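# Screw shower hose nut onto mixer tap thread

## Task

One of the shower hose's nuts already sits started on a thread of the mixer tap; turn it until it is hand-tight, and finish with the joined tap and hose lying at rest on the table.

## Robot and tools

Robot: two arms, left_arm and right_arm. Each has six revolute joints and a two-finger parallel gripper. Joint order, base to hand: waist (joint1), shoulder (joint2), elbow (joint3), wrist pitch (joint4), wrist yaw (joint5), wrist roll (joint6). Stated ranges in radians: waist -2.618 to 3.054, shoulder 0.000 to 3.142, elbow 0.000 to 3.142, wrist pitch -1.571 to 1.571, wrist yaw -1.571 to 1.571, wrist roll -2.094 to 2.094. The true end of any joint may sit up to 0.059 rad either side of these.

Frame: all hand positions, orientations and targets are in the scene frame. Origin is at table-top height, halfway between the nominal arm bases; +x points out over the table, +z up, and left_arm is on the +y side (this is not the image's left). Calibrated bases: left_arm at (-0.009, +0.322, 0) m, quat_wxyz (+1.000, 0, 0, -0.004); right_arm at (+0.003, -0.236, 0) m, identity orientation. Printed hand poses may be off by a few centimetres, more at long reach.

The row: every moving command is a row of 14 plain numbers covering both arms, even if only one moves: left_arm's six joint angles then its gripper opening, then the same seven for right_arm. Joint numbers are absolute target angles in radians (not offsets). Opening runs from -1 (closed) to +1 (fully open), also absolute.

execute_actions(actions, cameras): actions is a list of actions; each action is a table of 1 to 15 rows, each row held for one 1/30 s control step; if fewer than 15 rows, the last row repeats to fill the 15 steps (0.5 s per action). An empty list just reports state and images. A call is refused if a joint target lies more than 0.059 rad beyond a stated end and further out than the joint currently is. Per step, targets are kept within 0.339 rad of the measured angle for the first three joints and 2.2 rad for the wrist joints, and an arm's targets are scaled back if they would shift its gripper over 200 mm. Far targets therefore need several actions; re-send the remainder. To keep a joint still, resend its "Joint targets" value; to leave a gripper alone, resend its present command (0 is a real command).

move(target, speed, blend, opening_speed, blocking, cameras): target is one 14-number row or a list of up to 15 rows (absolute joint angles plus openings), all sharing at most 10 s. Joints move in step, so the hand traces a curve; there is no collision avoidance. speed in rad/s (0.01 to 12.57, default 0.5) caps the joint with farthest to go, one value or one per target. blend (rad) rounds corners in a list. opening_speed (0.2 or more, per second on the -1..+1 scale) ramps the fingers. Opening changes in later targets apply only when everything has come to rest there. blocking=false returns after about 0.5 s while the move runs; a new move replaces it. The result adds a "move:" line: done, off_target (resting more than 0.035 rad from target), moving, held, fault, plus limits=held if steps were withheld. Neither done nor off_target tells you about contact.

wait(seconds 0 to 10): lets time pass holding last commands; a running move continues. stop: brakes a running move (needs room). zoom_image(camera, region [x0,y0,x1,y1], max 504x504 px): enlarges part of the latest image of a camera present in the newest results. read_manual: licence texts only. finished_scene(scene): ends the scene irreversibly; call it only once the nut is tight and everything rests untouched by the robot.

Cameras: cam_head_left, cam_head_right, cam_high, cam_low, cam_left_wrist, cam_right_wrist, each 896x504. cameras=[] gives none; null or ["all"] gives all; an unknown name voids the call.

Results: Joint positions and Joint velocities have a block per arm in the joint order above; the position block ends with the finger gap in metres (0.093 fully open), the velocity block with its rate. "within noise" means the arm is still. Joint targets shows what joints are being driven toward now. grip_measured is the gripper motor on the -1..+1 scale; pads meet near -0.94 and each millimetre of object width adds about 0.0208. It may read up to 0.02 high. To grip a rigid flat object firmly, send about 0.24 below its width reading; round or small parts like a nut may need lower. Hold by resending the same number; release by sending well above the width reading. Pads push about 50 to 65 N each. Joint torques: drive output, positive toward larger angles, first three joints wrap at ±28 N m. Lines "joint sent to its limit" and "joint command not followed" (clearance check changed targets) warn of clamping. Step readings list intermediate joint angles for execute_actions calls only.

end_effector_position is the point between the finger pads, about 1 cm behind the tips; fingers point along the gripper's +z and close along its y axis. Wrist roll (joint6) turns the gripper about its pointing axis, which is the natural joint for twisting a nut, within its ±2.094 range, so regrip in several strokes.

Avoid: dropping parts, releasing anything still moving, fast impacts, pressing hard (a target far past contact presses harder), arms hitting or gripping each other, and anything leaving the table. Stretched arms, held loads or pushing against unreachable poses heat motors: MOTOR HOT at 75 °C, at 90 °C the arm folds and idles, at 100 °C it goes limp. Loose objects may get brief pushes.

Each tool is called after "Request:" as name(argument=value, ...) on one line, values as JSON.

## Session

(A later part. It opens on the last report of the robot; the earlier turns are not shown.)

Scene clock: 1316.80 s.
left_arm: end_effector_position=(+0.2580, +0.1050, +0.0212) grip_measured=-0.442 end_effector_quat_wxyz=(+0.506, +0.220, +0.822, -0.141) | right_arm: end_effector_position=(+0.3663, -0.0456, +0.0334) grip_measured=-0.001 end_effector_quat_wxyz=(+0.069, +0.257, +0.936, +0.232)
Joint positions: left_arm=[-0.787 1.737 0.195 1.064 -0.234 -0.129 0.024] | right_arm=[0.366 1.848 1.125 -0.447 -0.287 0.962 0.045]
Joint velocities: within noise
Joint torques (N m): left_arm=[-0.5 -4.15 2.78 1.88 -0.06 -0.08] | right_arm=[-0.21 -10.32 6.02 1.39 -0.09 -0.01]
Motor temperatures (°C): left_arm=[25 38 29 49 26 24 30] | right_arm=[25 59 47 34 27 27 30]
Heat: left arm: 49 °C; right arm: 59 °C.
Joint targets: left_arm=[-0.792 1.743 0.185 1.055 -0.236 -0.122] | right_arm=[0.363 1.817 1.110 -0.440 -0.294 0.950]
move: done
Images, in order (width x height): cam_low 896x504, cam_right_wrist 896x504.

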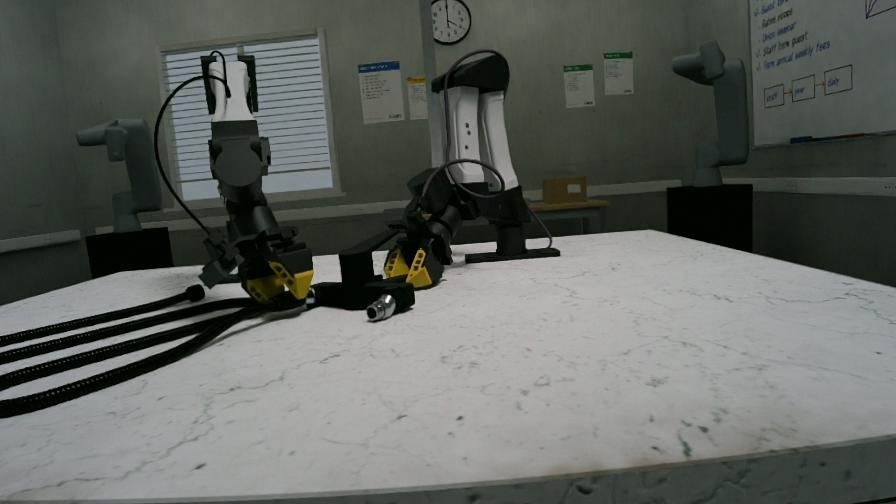

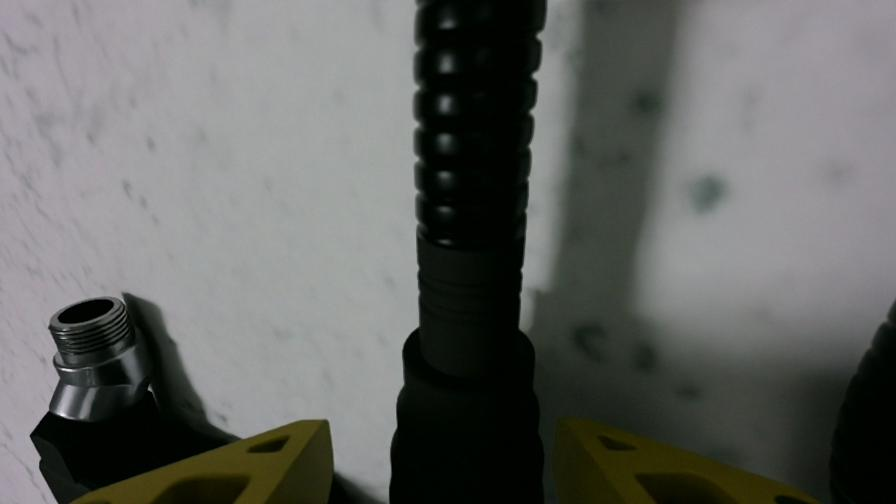

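Request:
move(target=[[-0.792,1.743,0.185,1.055,-0.236,-0.122,-0.8,0.363,1.817,1.110,-0.440,-0.294,0.950,-0.8],[-0.792,1.743,0.185,1.055,-0.236,-0.122,-0.8,0.456,2.046,1.495,-0.877,-0.09,1.0,-0.8],[-0.792,1.743,0.185,1.055,-0.236,-0.122,-0.8,0.523,2.305,1.911,-1.303,0.071,1.064,-0.8],[-0.792,1.743,0.185,1.055,-0.236,-0.122,-0.8,0.549,2.456,2.149,-1.518,0.131,1.1,-0.8],[-0.792,1.743,0.185,1.055,-0.236,-0.122,-0.8,0.549,2.456,2.149,-1.518,0.131,1.1,0.0],[-0.792,1.743,0.185,1.055,-0.236,-0.122,-0.8,0.444,1.991,1.453,-0.862,-0.101,0.976,0.0],[-0.792,1.743,0.185,1.055,-0.236,-0.122,-0.8,0.363,1.817,1.110,-0.440,-0.294,0.950,0.0],[-0.792,1.743,0.185,1.055,-0.236,-0.122,-0.8,0.363,1.817,1.110,-0.440,-0.294,0.950,-0.8],[-0.792,1.743,0.185,1.055,-0.236,-0.122,-0.8,0.456,2.046,1.495,-0.877,-0.09,1.0,-0.8],[-0.792,1.743,0.185,1.055,-0.236,-0.122,-0.8,0.523,2.305,1.911,-1.303,0.071,1.064,-0.8],[-0.792,1.743,0.185,1.055,-0.236,-0.122,-0.8,0.549,2.456,2.149,-1.518,0.131,1.1,-0.8],[-0.792,1.743,0.185,1.055,-0.236,-0.122,-0.8,0.549,2.456,2.149,-1.518,0.131,1.1,0.0],[-0.792,1.743,0.185,1.055,-0.236,-0.122,-0.8,0.444,1.991,1.453,-0.862,-0.101,0.976,0.0],[-0.792,1.743,0.185,1.055,-0.236,-0.122,-0.8,0.363,1.817,1.110,-0.440,-0.294,0.950,0.0]], speed=1.8, opening_speed=5, blend=[0,0.1,0.1,0,0,0.1,0,0,0.1,0.1,0,0,0.1,0], cameras=["cam_right_wrist"])

Request:
move(target=[[-0.792,1.743,0.185,1.055,-0.236,-0.122,-0.8,0.363,1.817,1.110,-0.440,-0.294,0.950,-0.8],[-0.792,1.743,0.185,1.055,-0.236,-0.122,-0.8,0.456,2.046,1.495,-0.877,-0.09,1.0,-0.8],[-0.792,1.743,0.185,1.055,-0.236,-0.122,-0.8,0.523,2.305,1.911,-1.303,0.071,1.064,-0.8],[-0.792,1.743,0.185,1.055,-0.236,-0.122,-0.8,0.549,2.456,2.149,-1.518,0.131,1.1,-0.8],[-0.792,1.743,0.185,1.055,-0.236,-0.122,-0.8,0.549,2.456,2.149,-1.518,0.131,1.1,0.0],[-0.792,1.743,0.185,1.055,-0.236,-0.122,-0.8,0.444,1.991,1.453,-0.862,-0.101,0.976,0.0],[-0.792,1.743,0.185,1.055,-0.236,-0.122,-0.8,0.363,1.817,1.110,-0.440,-0.294,0.950,0.0],[-0.792,1.743,0.185,1.055,-0.236,-0.122,-0.8,0.363,1.817,1.110,-0.440,-0.294,0.950,-0.8],[-0.792,1.743,0.185,1.055,-0.236,-0.122,-0.8,0.456,2.046,1.495,-0.877,-0.09,1.0,-0.8],[-0.792,1.743,0.185,1.055,-0.236,-0.122,-0.8,0.523,2.305,1.911,-1.303,0.071,1.064,-0.8],[-0.792,1.743,0.185,1.055,-0.236,-0.122,-0.8,0.549,2.456,2.149,-1.518,0.131,1.1,-0.8],[-0.792,1.743,0.185,1.055,-0.236,-0.122,-0.8,0.549,2.456,2.149,-1.518,0.131,1.1,0.0],[-0.792,1.743,0.185,1.055,-0.236,-0.122,-0.8,0.444,1.991,1.453,-0.862,-0.101,0.976,0.0],[-0.792,1.743,0.185,1.055,-0.236,-0.122,-0.8,0.363,1.817,1.110,-0.440,-0.294,0.950,0.0]], speed=1.8, opening_speed=5, blend=[0,0.1,0.1,0,0,0.1,0,0,0.1,0.1,0,0,0.1,0], cameras=["cam_right_wrist","cam_low"])

Request:
zoom_image(camera="cam_low", region=[250, 240, 350, 320])

Scene clock: 1343.13 s.
left_arm: end_effector_position=(+0.2574, +0.1042, +0.0212) grip_measured=-0.442 end_effector_quat_wxyz=(+0.506, +0.222, +0.821, -0.142) | right_arm: end_effector_position=(+0.3661, -0.0454, +0.0332) grip_measured=-0.001 end_effector_quat_wxyz=(+0.068, +0.257, +0.936, +0.232)
Joint positions: left_arm=[-0.789 1.737 0.195 1.064 -0.232 -0.128 0.024] | right_arm=[0.367 1.848 1.124 -0.447 -0.287 0.962 0.045]
Joint velocities: within noise
Joint torques (N m): left_arm=[-0.42 -4.19 2.82 1.86 -0.06 -0.1] | right_arm=[-0.25 -10.33 6.06 1.38 -0.12 -0.01]
Motor temperatures (°C): left_arm=[25 38 29 48 26 24 30] | right_arm=[25 65 46 34 27 27 30]
Heat: left arm: 48 °C; right arm: 65 °C.
Joint targets: left_arm=[-0.792 1.743 0.185 1.055 -0.236 -0.122] | right_arm=[0.363 1.817 1.110 -0.440 -0.294 0.950]
move: done
Images, in order (width x height): cam_right_wrist 896x504.

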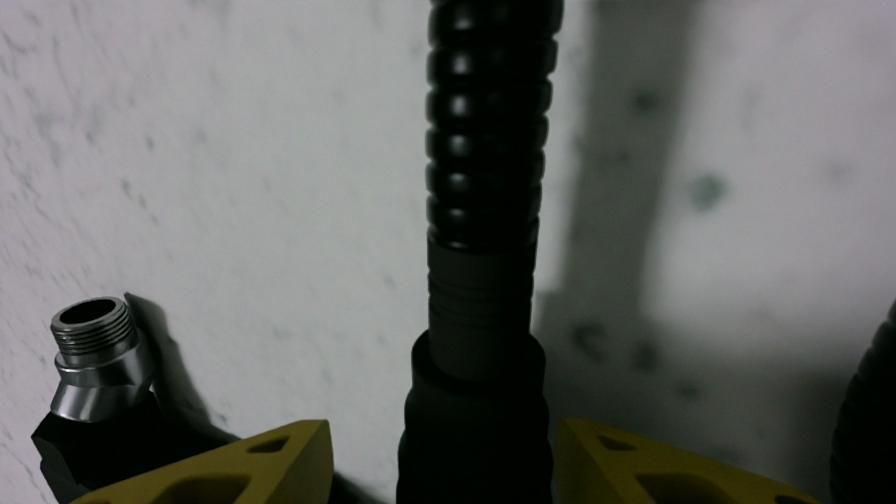

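Scene clock: 1353.00 s.
left_arm: end_effector_position=(+0.2573, +0.1041, +0.0212) grip_measured=-0.442 end_effector_quat_wxyz=(+0.506, +0.222, +0.821, -0.142) | right_arm: end_effector_position=(+0.3663, -0.0455, +0.0334) grip_measured=-0.001 end_effector_quat_wxyz=(+0.069, +0.257, +0.936, +0.232)
Joint positions: left_arm=[-0.789 1.737 0.195 1.064 -0.232 -0.128 0.024] | right_arm=[0.367 1.848 1.125 -0.447 -0.287 0.962 0.045]
Joint velocities: within noise
Joint torques (N m): left_arm=[-0.28 -4.1 2.76 1.87 -0.07 -0.09] | right_arm=[-0.25 -10.32 6.05 1.39 -0.1 -0.02]
Motor temperatures (°C): left_arm=[25 38 29 48 26 24 30] | right_arm=[25 66 46 34 27 27 30]
Heat: left arm: 48 °C; right arm: 66 °C.
Joint targets: left_arm=[-0.792 1.743 0.185 1.055 -0.236 -0.122] | right_arm=[0.363 1.817 1.110 -0.440 -0.294 0.950]
move: done
Images, in order (width x height): cam_low 896x504, cam_right_wrist 896x504.

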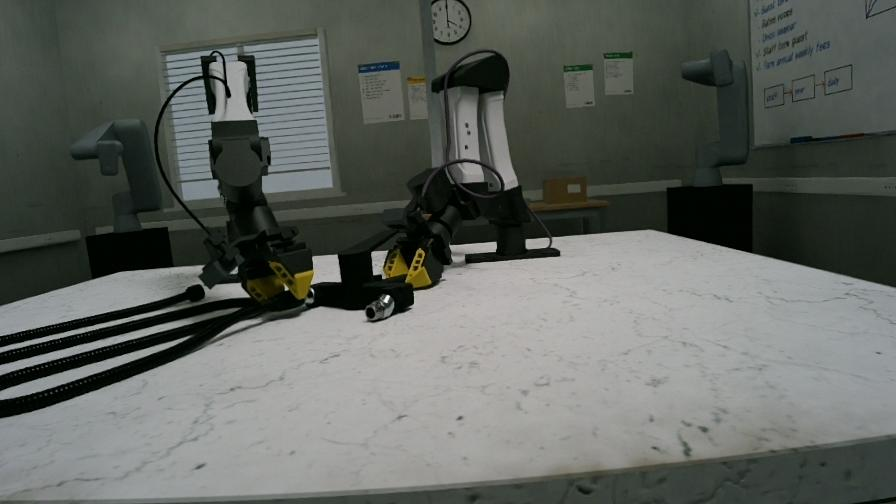

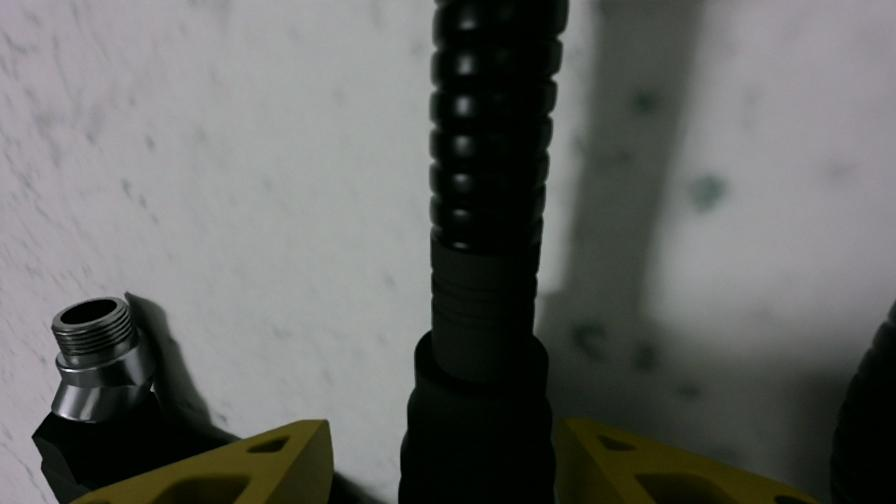

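Scaled by 5.040 from the camera's 896x504 image, which has a finer 1280x720 frame.

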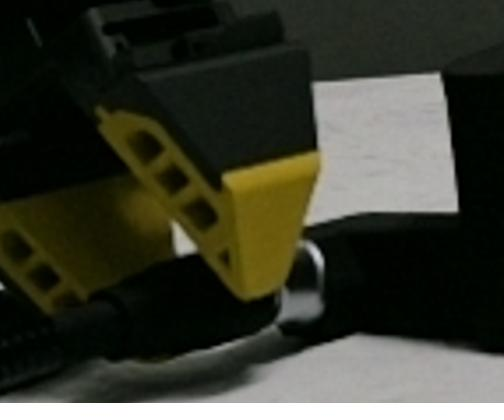

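Request:
move(target=[[-0.792,1.743,0.185,1.055,-0.236,-0.122,-0.8,0.36,1.801,1.09,-0.436,-0.294,0.950,0.0],[-0.792,1.743,0.185,1.055,-0.236,-0.122,-0.8,0.36,1.801,1.09,-0.436,-0.294,0.950,-0.8],[-0.792,1.743,0.185,1.055,-0.236,-0.122,-0.8,0.454,2.029,1.47,-0.869,-0.09,1.0,-0.8],[-0.792,1.743,0.185,1.055,-0.236,-0.122,-0.8,0.522,2.284,1.875,-1.288,0.071,1.064,-0.8],[-0.792,1.743,0.185,1.055,-0.236,-0.122,-0.8,0.549,2.433,2.108,-1.501,0.131,1.1,-0.8],[-0.792,1.743,0.185,1.055,-0.236,-0.122,-0.8,0.549,2.433,2.108,-1.501,0.131,1.1,0.0],[-0.792,1.743,0.185,1.055,-0.236,-0.122,-0.8,0.442,1.974,1.428,-0.854,-0.101,0.976,0.0],[-0.792,1.743,0.185,1.055,-0.236,-0.122,-0.8,0.36,1.801,1.09,-0.436,-0.294,0.950,0.0],[-0.792,1.743,0.185,1.055,-0.236,-0.122,-0.8,0.36,1.801,1.09,-0.436,-0.294,0.950,-0.8],[-0.792,1.743,0.185,1.055,-0.236,-0.122,-0.8,0.454,2.029,1.47,-0.869,-0.09,1.0,-0.8],[-0.792,1.743,0.185,1.055,-0.236,-0.122,-0.8,0.522,2.284,1.875,-1.288,0.071,1.064,-0.8],[-0.792,1.743,0.185,1.055,-0.236,-0.122,-0.8,0.549,2.433,2.108,-1.501,0.131,1.1,-0.8],[-0.792,1.743,0.185,1.055,-0.236,-0.122,-0.8,0.549,2.433,2.108,-1.501,0.131,1.1,0.0],[-0.792,1.743,0.185,1.055,-0.236,-0.122,-0.8,0.442,1.974,1.428,-0.854,-0.101,0.976,0.0],[-0.792,1.743,0.185,1.055,-0.236,-0.122,-0.8,0.36,1.801,1.09,-0.436,-0.294,0.950,0.0]], speed=1.8, opening_speed=5, blend=[0,0,0.1,0.1,0,0,0.1,0,0,0.1,0.1,0,0,0.1,0], cameras=["cam_right_wrist"])

Request:
move(target=[[-0.792,1.743,0.185,1.055,-0.236,-0.122,-0.8,0.36,1.801,1.09,-0.436,-0.294,0.950,-0.8],[-0.792,1.743,0.185,1.055,-0.236,-0.122,-0.8,0.454,2.029,1.47,-0.869,-0.09,1.0,-0.8],[-0.792,1.743,0.185,1.055,-0.236,-0.122,-0.8,0.522,2.284,1.875,-1.288,0.071,1.064,-0.8],[-0.792,1.743,0.185,1.055,-0.236,-0.122,-0.8,0.549,2.433,2.108,-1.501,0.131,1.1,-0.8],[-0.792,1.743,0.185,1.055,-0.236,-0.122,-0.8,0.549,2.433,2.108,-1.501,0.131,1.1,0.0],[-0.792,1.743,0.185,1.055,-0.236,-0.122,-0.8,0.442,1.974,1.428,-0.854,-0.101,0.976,0.0],[-0.792,1.743,0.185,1.055,-0.236,-0.122,-0.8,0.36,1.801,1.09,-0.436,-0.294,0.950,0.0],[-0.792,1.743,0.185,1.055,-0.236,-0.122,-0.8,0.36,1.801,1.09,-0.436,-0.294,0.950,-0.8],[-0.792,1.743,0.185,1.055,-0.236,-0.122,-0.8,0.454,2.029,1.47,-0.869,-0.09,1.0,-0.8],[-0.792,1.743,0.185,1.055,-0.236,-0.122,-0.8,0.522,2.284,1.875,-1.288,0.071,1.064,-0.8],[-0.792,1.743,0.185,1.055,-0.236,-0.122,-0.8,0.549,2.433,2.108,-1.501,0.131,1.1,-0.8]], speed=1.8, opening_speed=5, blend=[0,0.1,0.1,0,0,0.1,0,0,0.1,0.1,0], cameras=["cam_right_wrist"])

Request:
move(target=[[-0.792,1.743,0.185,1.055,-0.236,-0.122,-0.8,0.549,2.433,2.108,-1.501,0.131,1.1,0.0],[-0.792,1.743,0.185,1.055,-0.236,-0.122,-0.8,0.442,1.85,1.428,-0.92,-0.101,0.976,0.0],[-0.792,1.743,0.185,1.055,-0.236,-0.122,-0.8,0.33,1.0,0.9,-0.75,-0.15,1.0,0.0]], speed=1.3, opening_speed=4, blend=[0,0.15,0], cameras=["cam_low","cam_high","cam_right_wrist"])

Request:
zoom_image(camera="cam_low", region=[270, 270, 340, 330])

Request:
zoom_image(camera="cam_high", region=[410, 225, 480, 275])

Scene clock: 1386.73 s.
left_arm: end_effector_position=(+0.2565, +0.1028, +0.0212) grip_measured=-0.442 end_effector_quat_wxyz=(+0.505, +0.225, +0.821, -0.144) | right_arm: end_effector_position=(+0.3627, -0.0475, +0.0345) grip_measured=-0.001 end_effector_quat_wxyz=(+0.070, +0.258, +0.935, +0.233)
Joint positions: left_arm=[-0.791 1.737 0.195 1.064 -0.226 -0.126 0.024] | right_arm=[0.365 1.831 1.106 -0.442 -0.287 0.962 0.045]
Joint velocities: within noise
Joint torques (N m): left_arm=[-0.2 -4.26 2.73 1.86 -0.11 -0.12] | right_arm=[-0.35 -10.09 5.96 1.4 -0.12 -0.02]
Motor temperatures (°C): left_arm=[25 38 29 48 26 24 30] | right_arm=[25 68 45 33 27 27 30]
Heat: left arm: 48 °C; right arm: 68 °C.
Joint targets: left_arm=[-0.792 1.743 0.185 1.055 -0.236 -0.122] | right_arm=[0.360 1.801 1.090 -0.436 -0.294 0.950]
move: done
Images, in order (width x height): cam_right_wrist 896x504.

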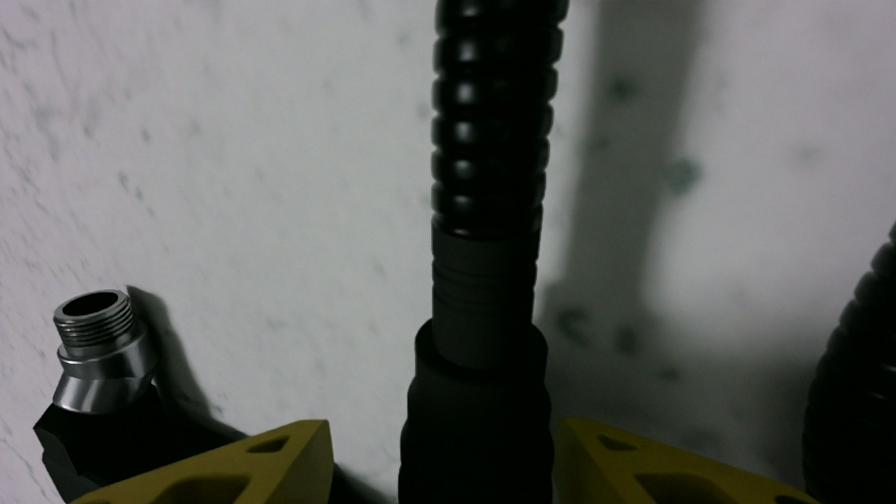

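Scene clock: 1394.23 s.
left_arm: end_effector_position=(+0.2597, +0.1080, +0.0213) grip_measured=-0.442 end_effector_quat_wxyz=(+0.509, +0.211, +0.824, -0.133) | right_arm: end_effector_position=(+0.3698, -0.0404, +0.0340) grip_measured=-0.544 end_effector_quat_wxyz=(-0.029, +0.257, +0.958, -0.122)
Joint positions: left_arm=[-0.79 1.737 0.195 1.062 -0.26 -0.139 0.024] | right_arm=[0.542 2.408 2.085 -1.466 0.127 1.08 0.019]
Joint velocities: within noise
Joint torques (N m): left_arm=[-0.27 -4.19 2.82 1.88 0.18 0] | right_arm=[0.7 -9.47 9.09 -0.62 0.2 0.33]
Motor temperatures (°C): left_arm=[25 38 29 48 26 24 30] | right_arm=[25 68 45 33 27 27 30]
Heat: left arm: 48 °C; right arm: 68 °C.
Joint targets: left_arm=[-0.792 1.743 0.185 1.055 -0.236 -0.122] | right_arm=[0.549 2.433 2.108 -1.501 0.131 1.100]
move: done
Images, in order (width x height): cam_right_wrist 896x504.

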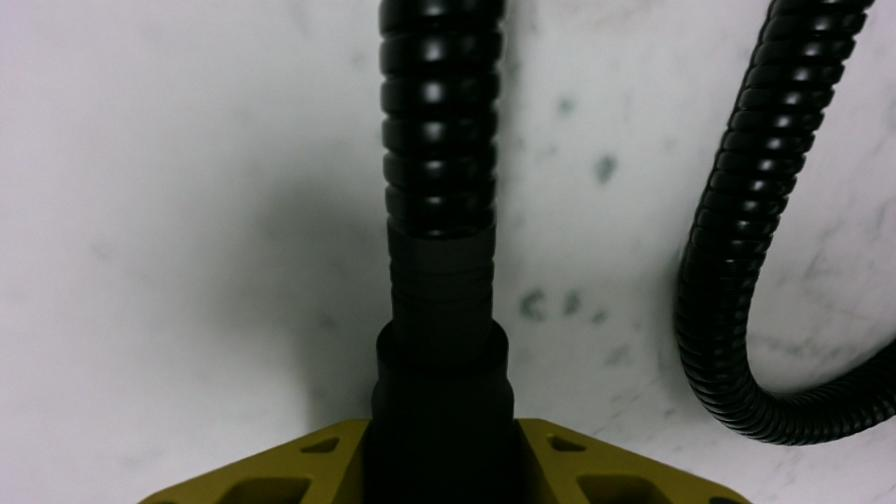

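Scene clock: 1396.97 s.
left_arm: end_effector_position=(+0.2585, +0.1060, +0.0212) grip_measured=-0.442 end_effector_quat_wxyz=(+0.507, +0.216, +0.823, -0.138) | right_arm: end_effector_position=(+0.2669, -0.1186, +0.1953) grip_measured=-0.002 end_effector_quat_wxyz=(+0.238, +0.279, +0.889, +0.273)
Joint positions: left_arm=[-0.79 1.737 0.195 1.063 -0.246 -0.134 0.024] | right_arm=[0.336 1.004 0.917 -0.754 -0.143 0.999 0.045]
Joint velocities: within noise
Joint torques (N m): left_arm=[-0.34 -4.14 2.84 1.87 0.06 -0.04] | right_arm=[-0.4 -2.29 6.94 2.01 -0.04 0.1]
Motor temperatures (°C): left_arm=[25 38 29 48 26 24 30] | right_arm=[25 67 45 33 27 27 30]
Heat: left arm: 48 °C; right arm: 67 °C.
Joint targets: left_arm=[-0.792 1.743 0.185 1.055 -0.236 -0.122] | right_arm=[0.330 1.000 0.900 -0.750 -0.150 1.000]
move: done
Images, in order (width x height): cam_high 896x504, cam_low 896x504, cam_right_wrist 896x504.

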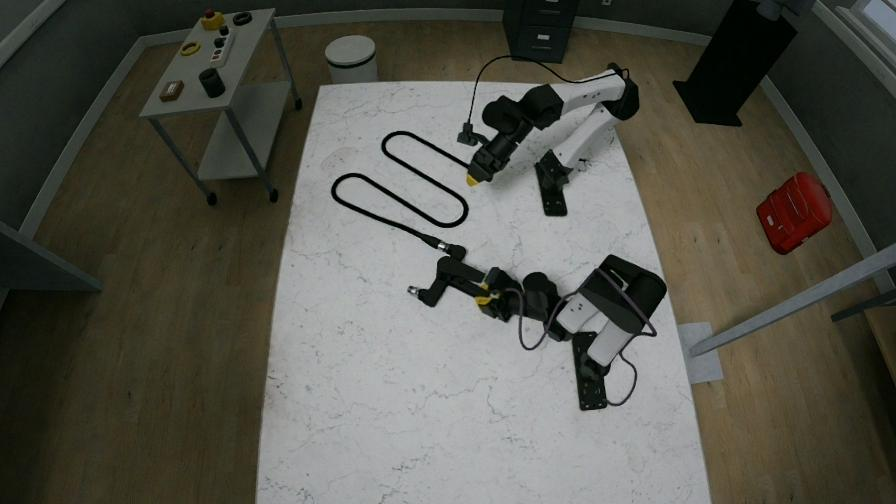

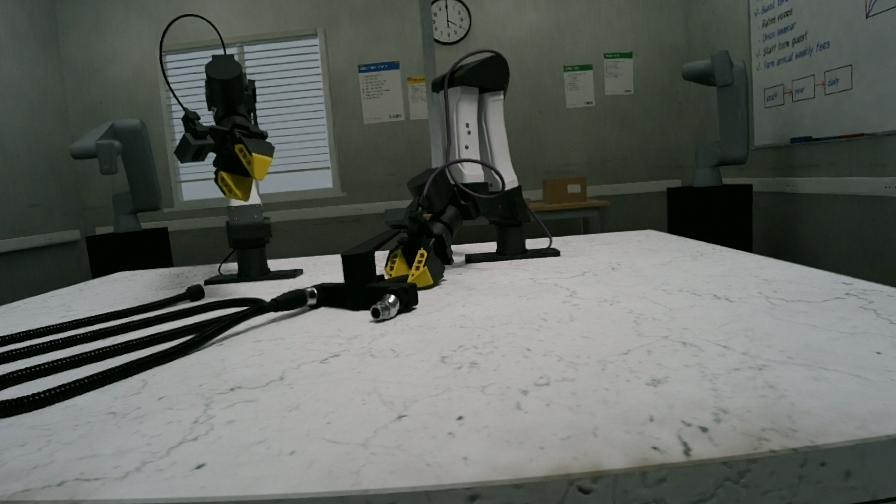

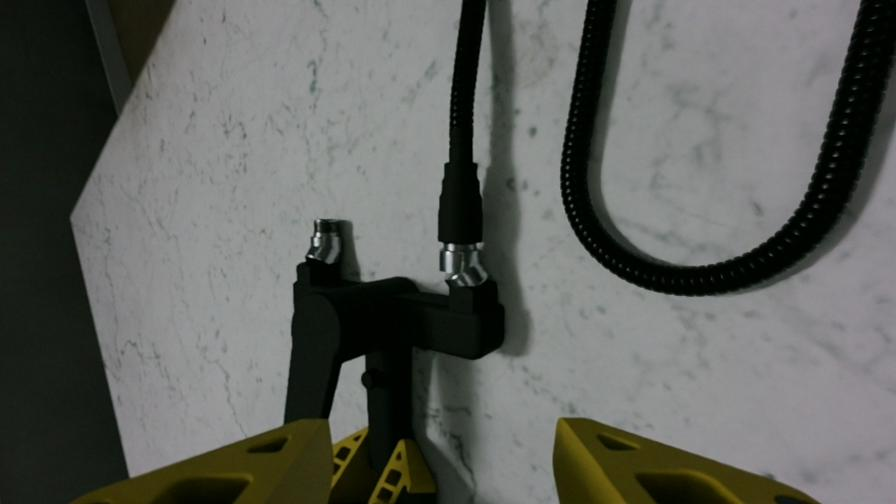

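Scaled by 7.200 from the camera's 896x504 image, which has a finer 1280x720 frame.

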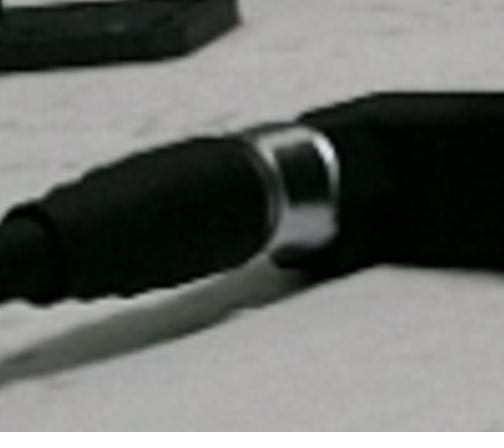

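Scaled by 7.200 from the camera's 896x504 image, which has a finer 1280x720 frame.

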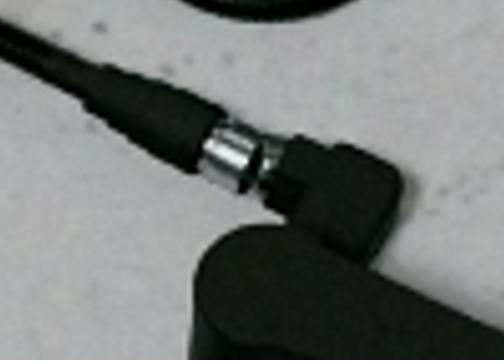

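Request:
zoom_image(camera="cam_right_wrist", region=[410, 210, 520, 300])

Scaled by 4.582 from the camera's 896x504 image, which has a finer 1280x720 frame.

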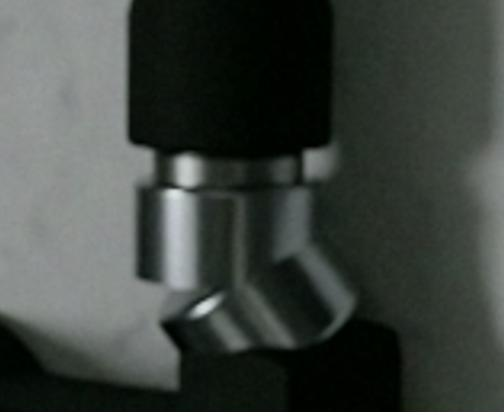

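Request:
zoom_image(camera="cam_right_wrist", region=[280, 200, 390, 290])

Scaled by 4.582 from the camera's 896x504 image, which has a finer 1280x720 frame.

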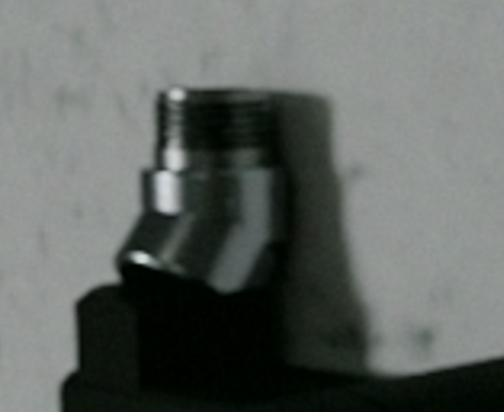

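Request:
move(target=[[-0.792,1.743,0.185,1.055,-0.236,-0.122,-0.8,0.318,1.684,1.1,-0.6,-0.305,0.94,0.0],[-0.792,1.743,0.185,1.055,-0.236,-0.122,-0.8,0.37,1.86,1.145,-0.436,-0.284,0.970,0.0],[-0.792,1.743,0.185,1.055,-0.236,-0.122,-0.8,0.37,1.86,1.145,-0.436,-0.284,0.970,-0.8],[-0.792,1.743,0.185,1.055,-0.236,-0.122,-0.8,0.454,2.029,1.47,-0.869,-0.09,1.0,-0.8],[-0.792,1.743,0.185,1.055,-0.236,-0.122,-0.8,0.522,2.284,1.875,-1.288,0.071,1.064,-0.8],[-0.792,1.743,0.185,1.055,-0.236,-0.122,-0.8,0.549,2.433,2.108,-1.501,0.131,1.1,-0.8],[-0.792,1.743,0.185,1.055,-0.236,-0.122,-0.8,0.549,2.433,2.108,-1.501,0.131,1.1,0.0],[-0.792,1.743,0.185,1.055,-0.236,-0.122,-0.8,0.442,1.974,1.428,-0.854,-0.101,0.976,0.0],[-0.792,1.743,0.185,1.055,-0.236,-0.122,-0.8,0.36,1.801,1.09,-0.436,-0.294,0.950,0.0]], speed=1.4, opening_speed=5, blend=[0.05,0,0,0.1,0.1,0,0,0.1,0], cameras=["cam_right_wrist"])

Request:
move(target=[[-0.792,1.743,0.185,1.055,-0.236,-0.122,-0.8,0.36,1.801,1.09,-0.436,-0.294,0.950,-0.8],[-0.792,1.743,0.185,1.055,-0.236,-0.122,-0.8,0.454,2.029,1.47,-0.869,-0.09,1.0,-0.8],[-0.792,1.743,0.185,1.055,-0.236,-0.122,-0.8,0.522,2.284,1.875,-1.288,0.071,1.064,-0.8],[-0.792,1.743,0.185,1.055,-0.236,-0.122,-0.8,0.549,2.433,2.108,-1.501,0.131,1.1,-0.8],[-0.792,1.743,0.185,1.055,-0.236,-0.122,-0.8,0.549,2.433,2.108,-1.501,0.131,1.1,0.0],[-0.792,1.743,0.185,1.055,-0.236,-0.122,-0.8,0.442,1.974,1.428,-0.854,-0.101,0.976,0.0],[-0.792,1.743,0.185,1.055,-0.236,-0.122,-0.8,0.36,1.801,1.09,-0.436,-0.294,0.950,0.0],[-0.792,1.743,0.185,1.055,-0.236,-0.122,-0.8,0.36,1.801,1.09,-0.436,-0.294,0.950,-0.8],[-0.792,1.743,0.185,1.055,-0.236,-0.122,-0.8,0.454,2.029,1.47,-0.869,-0.09,1.0,-0.8],[-0.792,1.743,0.185,1.055,-0.236,-0.122,-0.8,0.522,2.284,1.875,-1.288,0.071,1.064,-0.8],[-0.792,1.743,0.185,1.055,-0.236,-0.122,-0.8,0.549,2.433,2.108,-1.501,0.131,1.1,-0.8]], speed=1.8, opening_speed=5, blend=[0,0.1,0.1,0,0,0.1,0,0,0.1,0.1,0], cameras=["cam_right_wrist"])

Request:
move(target=[[-0.792,1.743,0.185,1.055,-0.236,-0.122,-0.8,0.549,2.433,2.108,-1.501,0.131,1.1,0.0],[-0.792,1.743,0.185,1.055,-0.236,-0.122,-0.8,0.442,1.85,1.428,-0.92,-0.101,0.976,0.0],[-0.792,1.743,0.185,1.055,-0.236,-0.122,-0.8,0.33,1.0,0.9,-0.75,-0.15,1.0,0.0]], speed=1.3, opening_speed=4, blend=[0,0.15,0], cameras=["cam_low","cam_right_wrist"])

Request:
zoom_image(camera="cam_right_wrist", region=[410, 210, 520, 300])

Request:
zoom_image(camera="cam_low", region=[270, 270, 340, 330])

Scene clock: 1451.70 s.
left_arm: end_effector_position=(+0.2614, +0.1102, +0.0228) grip_measured=-0.442 end_effector_quat_wxyz=(+0.513, +0.205, +0.823, -0.129) | right_arm: end_effector_position=(+0.3619, -0.0553, +0.0416) grip_measured=-0.001 end_effector_quat_wxyz=(+0.073, +0.265, +0.935, +0.225)
Joint positions: left_arm=[-0.788 1.737 0.194 1.068 -0.274 -0.14 0.024] | right_arm=[0.353 1.805 1.109 -0.477 -0.273 0.962 0.045]
Joint velocities: within noise
Joint torques (N m): left_arm=[-0.38 -4.19 2.84 1.83 0.31 0.03] | right_arm=[0.58 -7.95 5.68 1.8 -0.26 0.01]
Motor temperatures (°C): left_arm=[25 38 28 48 26 24 30] | right_arm=[25 54 44 36 27 27 29]
Heat: left arm: 48 °C; right arm: 54 °C.
Joint targets: left_arm=[-0.792 1.743 0.185 1.055 -0.236 -0.122] | right_arm=[0.360 1.801 1.090 -0.436 -0.294 0.950]
move: off_target (left_arm, right_arm); target 3's new numbers were sent with right_arm's wrist pitch 0.061 rad from that target; target 7's new numbers were sent with right_arm's shoulder 0.057 rad from that target; left_arm: the wrist yaw is farthest, 0.038 rad from its target; right_arm: the wrist pitch is farthest, 0.041 rad from its target
Images, in order (width x height): cam_right_wrist 896x504.

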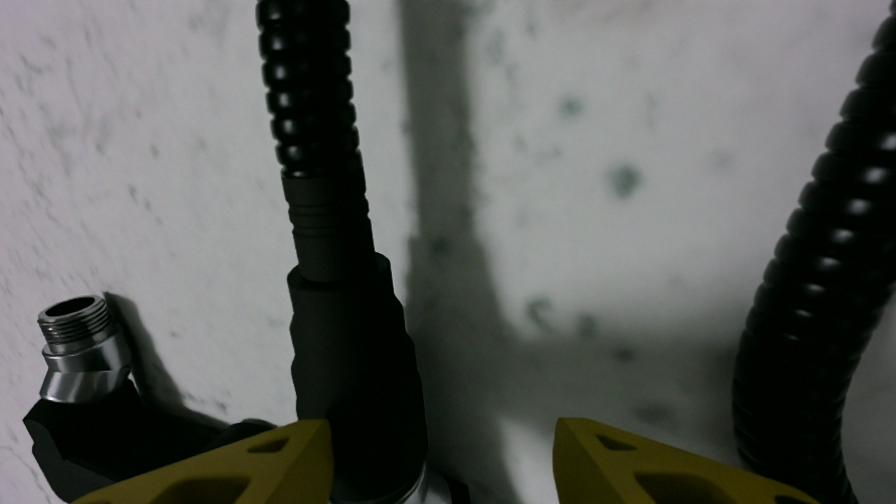

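Scene clock: 1457.80 s.
left_arm: end_effector_position=(+0.2627, +0.1121, +0.0232) grip_measured=-0.442 end_effector_quat_wxyz=(+0.515, +0.199, +0.824, -0.126) | right_arm: end_effector_position=(+0.3742, -0.0393, +0.0531) grip_measured=-0.799 end_effector_quat_wxyz=(-0.011, +0.261, +0.959, -0.113)
Joint positions: left_arm=[-0.788 1.737 0.194 1.069 -0.287 -0.146 0.024] | right_arm=[0.543 2.376 2.111 -1.485 0.139 1.087 0.007]
Joint velocities: within noise
Joint torques (N m): left_arm=[-0.49 -4.05 2.88 1.8 0.44 0.08] | right_arm=[0.57 -6.91 6.64 -0.28 0.11 0.24]
Motor temperatures (°C): left_arm=[25 38 28 47 26 24 30] | right_arm=[25 55 44 36 27 27 29]
Heat: left arm: 47 °C; right arm: 55 °C.
Joint targets: left_arm=[-0.792 1.743 0.185 1.055 -0.236 -0.122] | right_arm=[0.549 2.433 2.108 -1.501 0.131 1.100]
move: off_target (left_arm, right_arm); target 5's new numbers were sent with right_arm's shoulder 0.057 rad from that target; target 8's new numbers were sent with right_arm's wrist pitch 0.038 rad from that target; left_arm: the wrist yaw is farthest, 0.051 rad from its target; right_arm: the shoulder is farthest, 0.057 rad from its target
Images, in order (width x height): cam_right_wrist 896x504.

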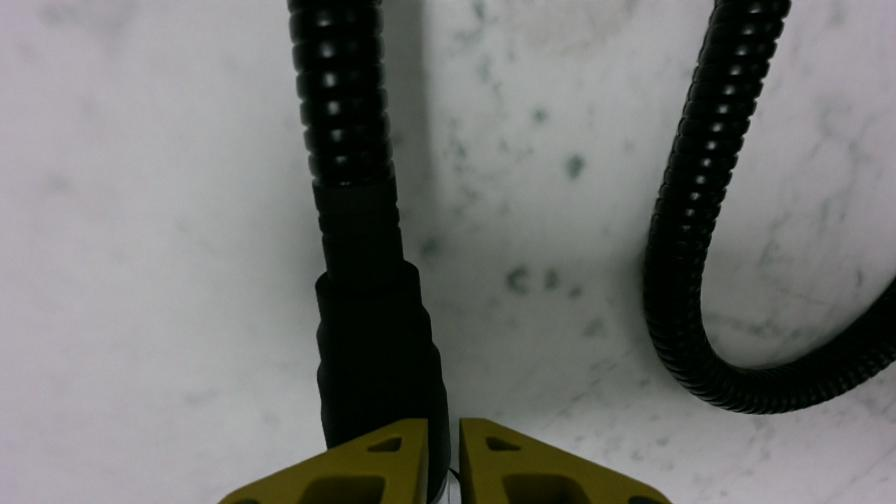

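Scene clock: 1460.33 s.
left_arm: end_effector_position=(+0.2624, +0.1124, +0.0224) grip_measured=-0.442 end_effector_quat_wxyz=(+0.514, +0.200, +0.825, -0.125) | right_arm: end_effector_position=(+0.2670, -0.1186, +0.1952) grip_measured=-0.002 end_effector_quat_wxyz=(+0.238, +0.279, +0.889, +0.272)
Joint positions: left_arm=[-0.787 1.737 0.194 1.065 -0.286 -0.146 0.024] | right_arm=[0.336 1.004 0.917 -0.754 -0.143 0.999 0.045]
Joint velocities: within noise
Joint torques (N m): left_arm=[-0.5 -4.15 2.86 1.85 0.41 0.11] | right_arm=[-0.42 -2.33 6.97 2.03 -0.03 0.1]
Motor temperatures (°C): left_arm=[25 38 28 47 26 24 30] | right_arm=[25 55 44 35 27 27 29]
Heat: left arm: 47 °C; right arm: 55 °C.
Joint targets: left_arm=[-0.792 1.743 0.185 1.055 -0.236 -0.122] | right_arm=[0.330 1.000 0.900 -0.750 -0.150 1.000]
move: off_target (left_arm); left_arm: the wrist yaw is farthest, 0.050 rad from its target
Images, in order (width x height): cam_low 896x504, cam_right_wrist 896x504.

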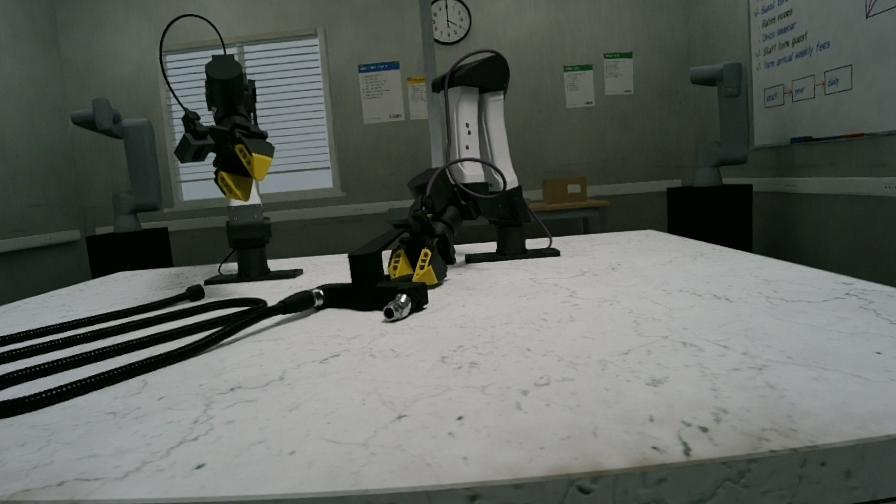

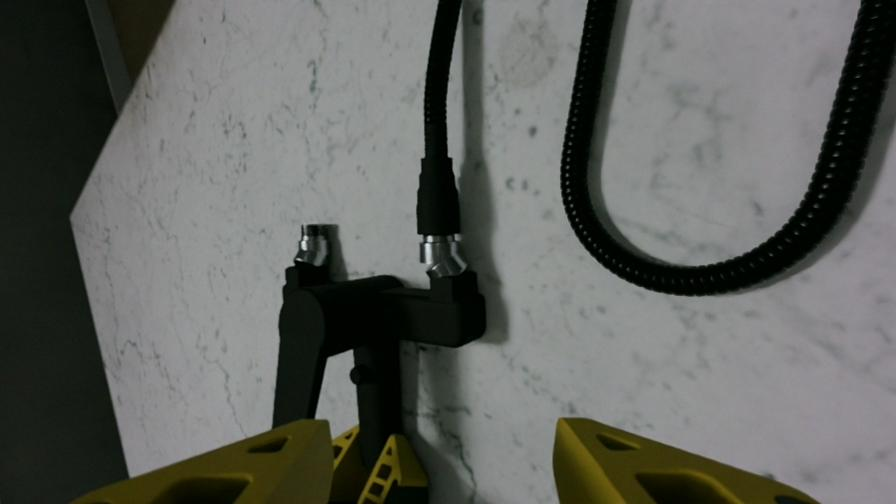

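Scaled by 4.582 from the camera's 896x504 image, which has a finer 1280x720 frame.

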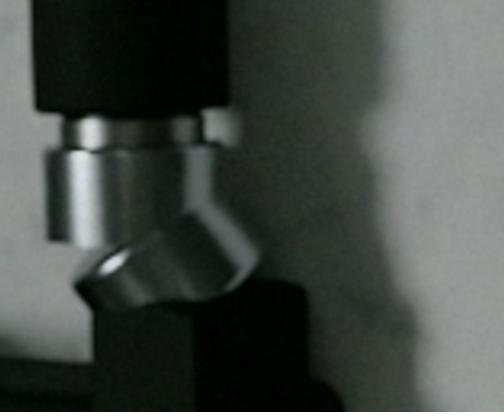

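Scaled by 7.200 from the camera's 896x504 image, which has a finer 1280x720 frame.

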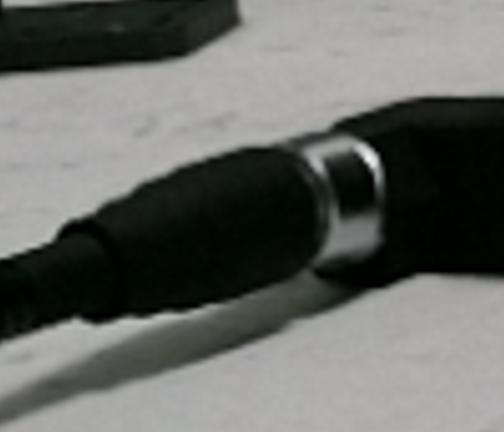

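Request:
move(target=[[-0.81,1.737,0.183,1.055,-0.18,-0.095,-0.8,0.45,1.5,1.5,-1.2,0.0,1.1,0.0],[-0.81,1.737,0.183,1.055,-0.18,-0.095,-0.8,0.605,2.02,1.765,-1.31,0.003,1.14,0.0]], speed=0.8, cameras=["cam_low","cam_right_wrist"])

Request:
zoom_image(camera="cam_right_wrist", region=[370, 170, 520, 290])

Scene clock: 1489.97 s.
left_arm: end_effector_position=(+0.2611, +0.1103, +0.0220) grip_measured=-0.442 end_effector_quat_wxyz=(+0.512, +0.205, +0.824, -0.129) | right_arm: end_effector_position=(+0.3187, -0.0169, +0.1027) grip_measured=-0.002 end_effector_quat_wxyz=(-0.001, +0.258, +0.966, +0.002)
Joint positions: left_arm=[-0.787 1.737 0.194 1.064 -0.271 -0.142 0.024] | right_arm=[0.605 2.009 1.74 -1.301 -0.004 1.127 0.045]
Joint velocities: left_arm=[-0.002 0.012 0.002 -0.037 -0.022 -0.154 0] | right_arm=[within noise]
Joint torques (N m): left_arm=[-2.33 -4.63 2.62 1.85 0.78 0.29] | right_arm=[0.06 -8.29 9.74 0.24 0.18 0.24]
Motor temperatures (°C): left_arm=[25 37 28 47 26 24 30] | right_arm=[25 51 44 37 27 27 29]
Heat: left arm: 47 °C; right arm: 51 °C.
Joint targets: left_arm=[-0.810 1.737 0.183 1.055 -0.180 -0.095] | right_arm=[0.605 2.020 1.765 -1.310 0.003 1.140]
move: off_target (left_arm); left_arm: the wrist yaw is farthest, 0.091 rad from its target
Images, in order (width x height): cam_low 896x504, cam_right_wrist 896x504.

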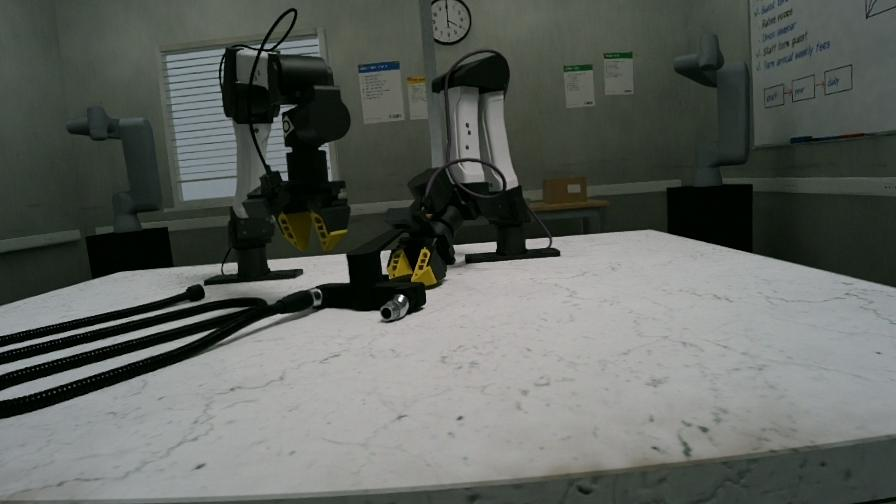

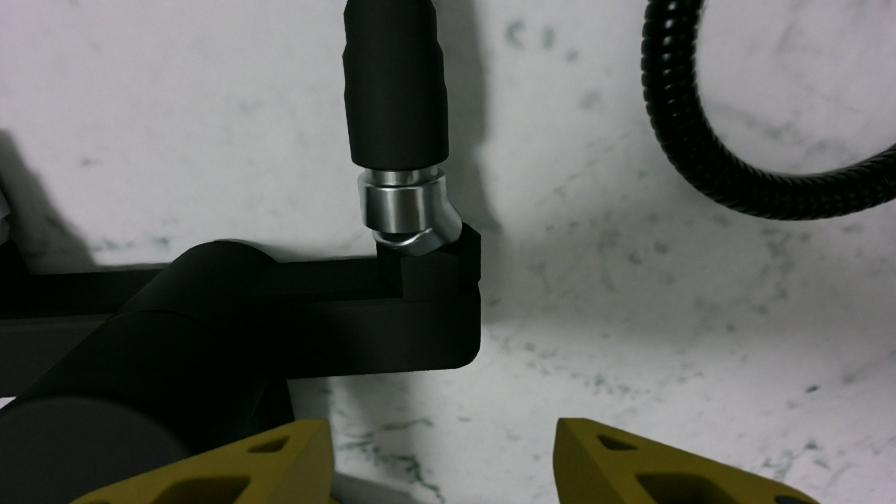

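Scaled by 3.360 from the camera's 896x504 image, which has a finer 1280x720 frame.

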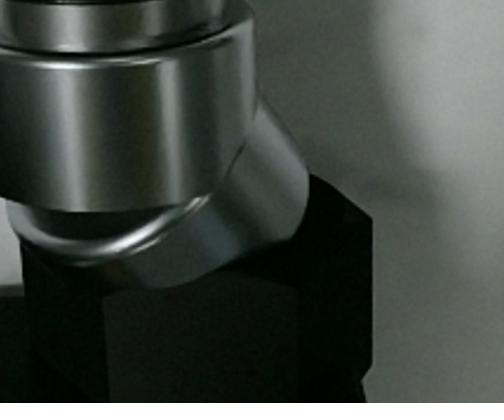

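Request:
zoom_image(camera="cam_right_wrist", region=[350, 155, 470, 265])

Scaled by 4.200 from the camera's 896x504 image, which has a finer 1280x720 frame.

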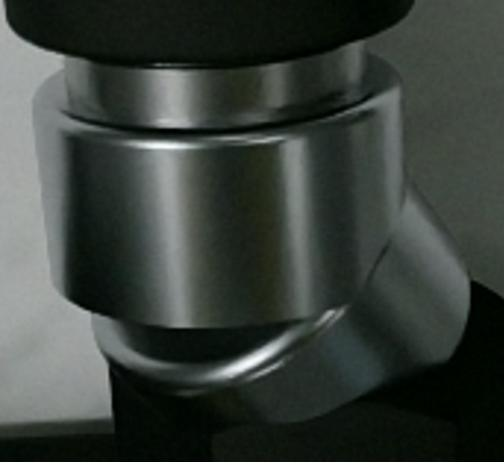

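Request:
move(target=[[-0.805,1.737,0.185,1.055,-0.24,-0.125,-0.8,0.36,1.84,1.41,-0.85,-0.219,0.93,0.1],[-0.805,1.737,0.185,1.055,-0.24,-0.125,-0.8,0.398,1.994,1.340,-0.663,-0.206,0.956,0.1]], speed=0.7, cameras=["cam_low","cam_right_wrist"])

Scene clock: 1605.53 s.
left_arm: end_effector_position=(+0.2614, +0.1107, +0.0221) grip_measured=-0.442 end_effector_quat_wxyz=(+0.512, +0.204, +0.825, -0.129) | right_arm: end_effector_position=(+0.3792, -0.0418, +0.0282) grip_measured=+0.098 end_effector_quat_wxyz=(+0.040, +0.258, +0.952, +0.162)
Joint positions: left_arm=[-0.787 1.737 0.194 1.064 -0.274 -0.143 0.024] | right_arm=[0.396 1.984 1.35 -0.67 -0.204 0.954 0.05]
Joint velocities: within noise
Joint torques (N m): left_arm=[-1.85 -4.62 2.91 1.85 0.25 0.01] | right_arm=[0.23 -8.21 6.43 1.1 -0.03 0.13]
Motor temperatures (°C): left_arm=[25 38 28 47 28 25 30] | right_arm=[25 57 51 31 27 27 29]
Heat: left arm: 47 °C; right arm: 57 °C.
Joint targets: left_arm=[-0.805 1.737 0.185 1.055 -0.240 -0.125] | right_arm=[0.398 1.994 1.340 -0.663 -0.206 0.956]
move: done
Images, in order (width x height): cam_low 896x504, cam_right_wrist 896x504.

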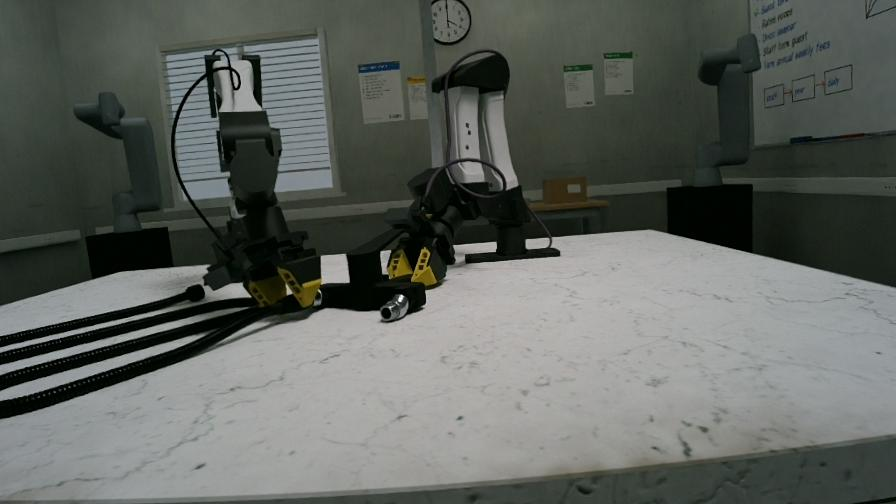

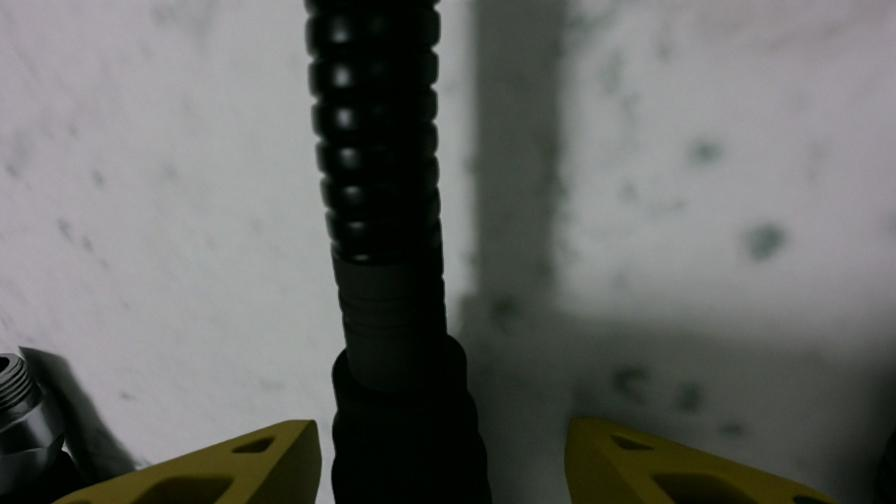

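Request:
move(target=[[-0.805,1.737,0.185,1.055,-0.24,-0.125,-0.8,0.402,2.017,1.405,-0.685,-0.206,0.956,0.1],[-0.805,1.737,0.185,1.055,-0.24,-0.125,-0.8,0.402,2.017,1.405,-0.685,-0.206,0.956,-0.8],[-0.805,1.737,0.185,1.055,-0.24,-0.125,-0.8,0.382,2.037,1.435,-0.685,-0.215,0.94,-0.8]], speed=0.3, opening_speed=3, cameras=["cam_low","cam_right_wrist"])

Request:
zoom_image(camera="cam_low", region=[270, 270, 340, 330])

Scene clock: 1615.40 s.
left_arm: end_effector_position=(+0.2614, +0.1107, +0.0221) grip_measured=-0.442 end_effector_quat_wxyz=(+0.512, +0.204, +0.825, -0.129) | right_arm: end_effector_position=(+0.3862, -0.0407, +0.0318) grip_measured=-0.554 end_effector_quat_wxyz=(+0.036, +0.258, +0.952, +0.161)
Joint positions: left_arm=[-0.787 1.737 0.194 1.064 -0.274 -0.143 0.024] | right_arm=[0.39 2.009 1.405 -0.708 -0.211 0.946 0.019]
Joint velocities: within noise
Joint torques (N m): left_arm=[-1.8 -4.62 2.93 1.86 0.28 0.03] | right_arm=[-0.54 -7.12 10.35 1.25 -0.05 0.05]
Motor temperatures (°C): left_arm=[25 38 28 47 27 25 30] | right_arm=[25 58 49 32 27 27 29]
Heat: left arm: 47 °C; right arm: 58 °C.
Joint targets: left_arm=[-0.805 1.737 0.185 1.055 -0.240 -0.125] | right_arm=[0.382 2.037 1.435 -0.685 -0.215 0.940]
move: done
Images, in order (width x height): cam_low 896x504, cam_right_wrist 896x504.

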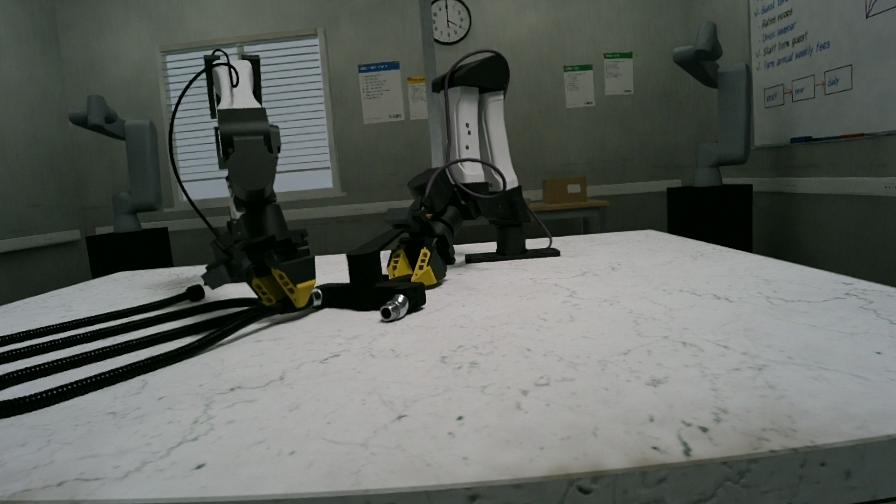

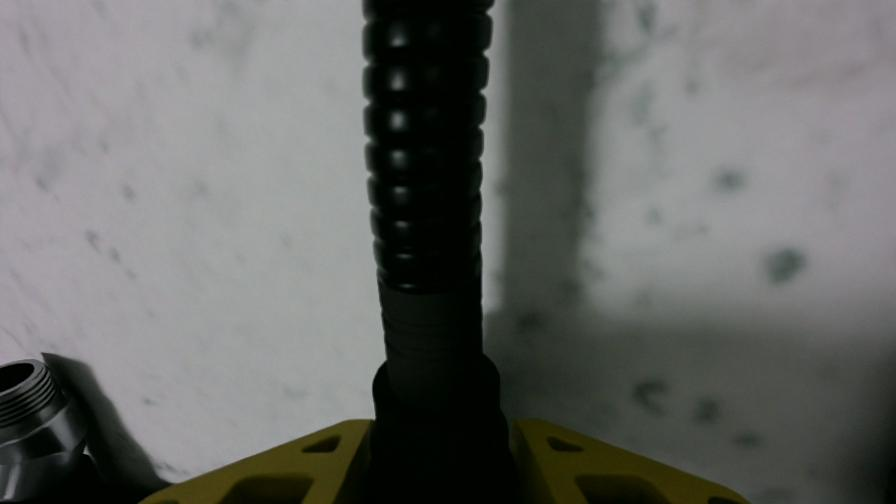

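Scaled by 7.200 from the camera's 896x504 image, which has a finer 1280x720 frame.

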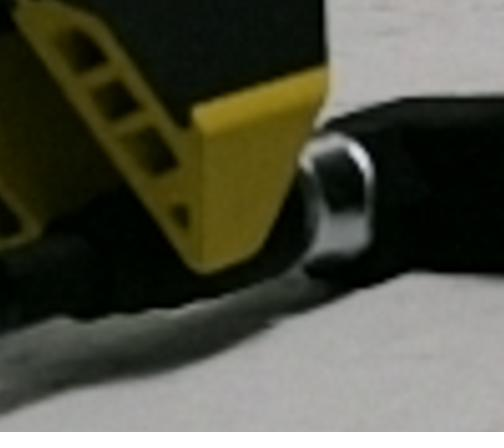

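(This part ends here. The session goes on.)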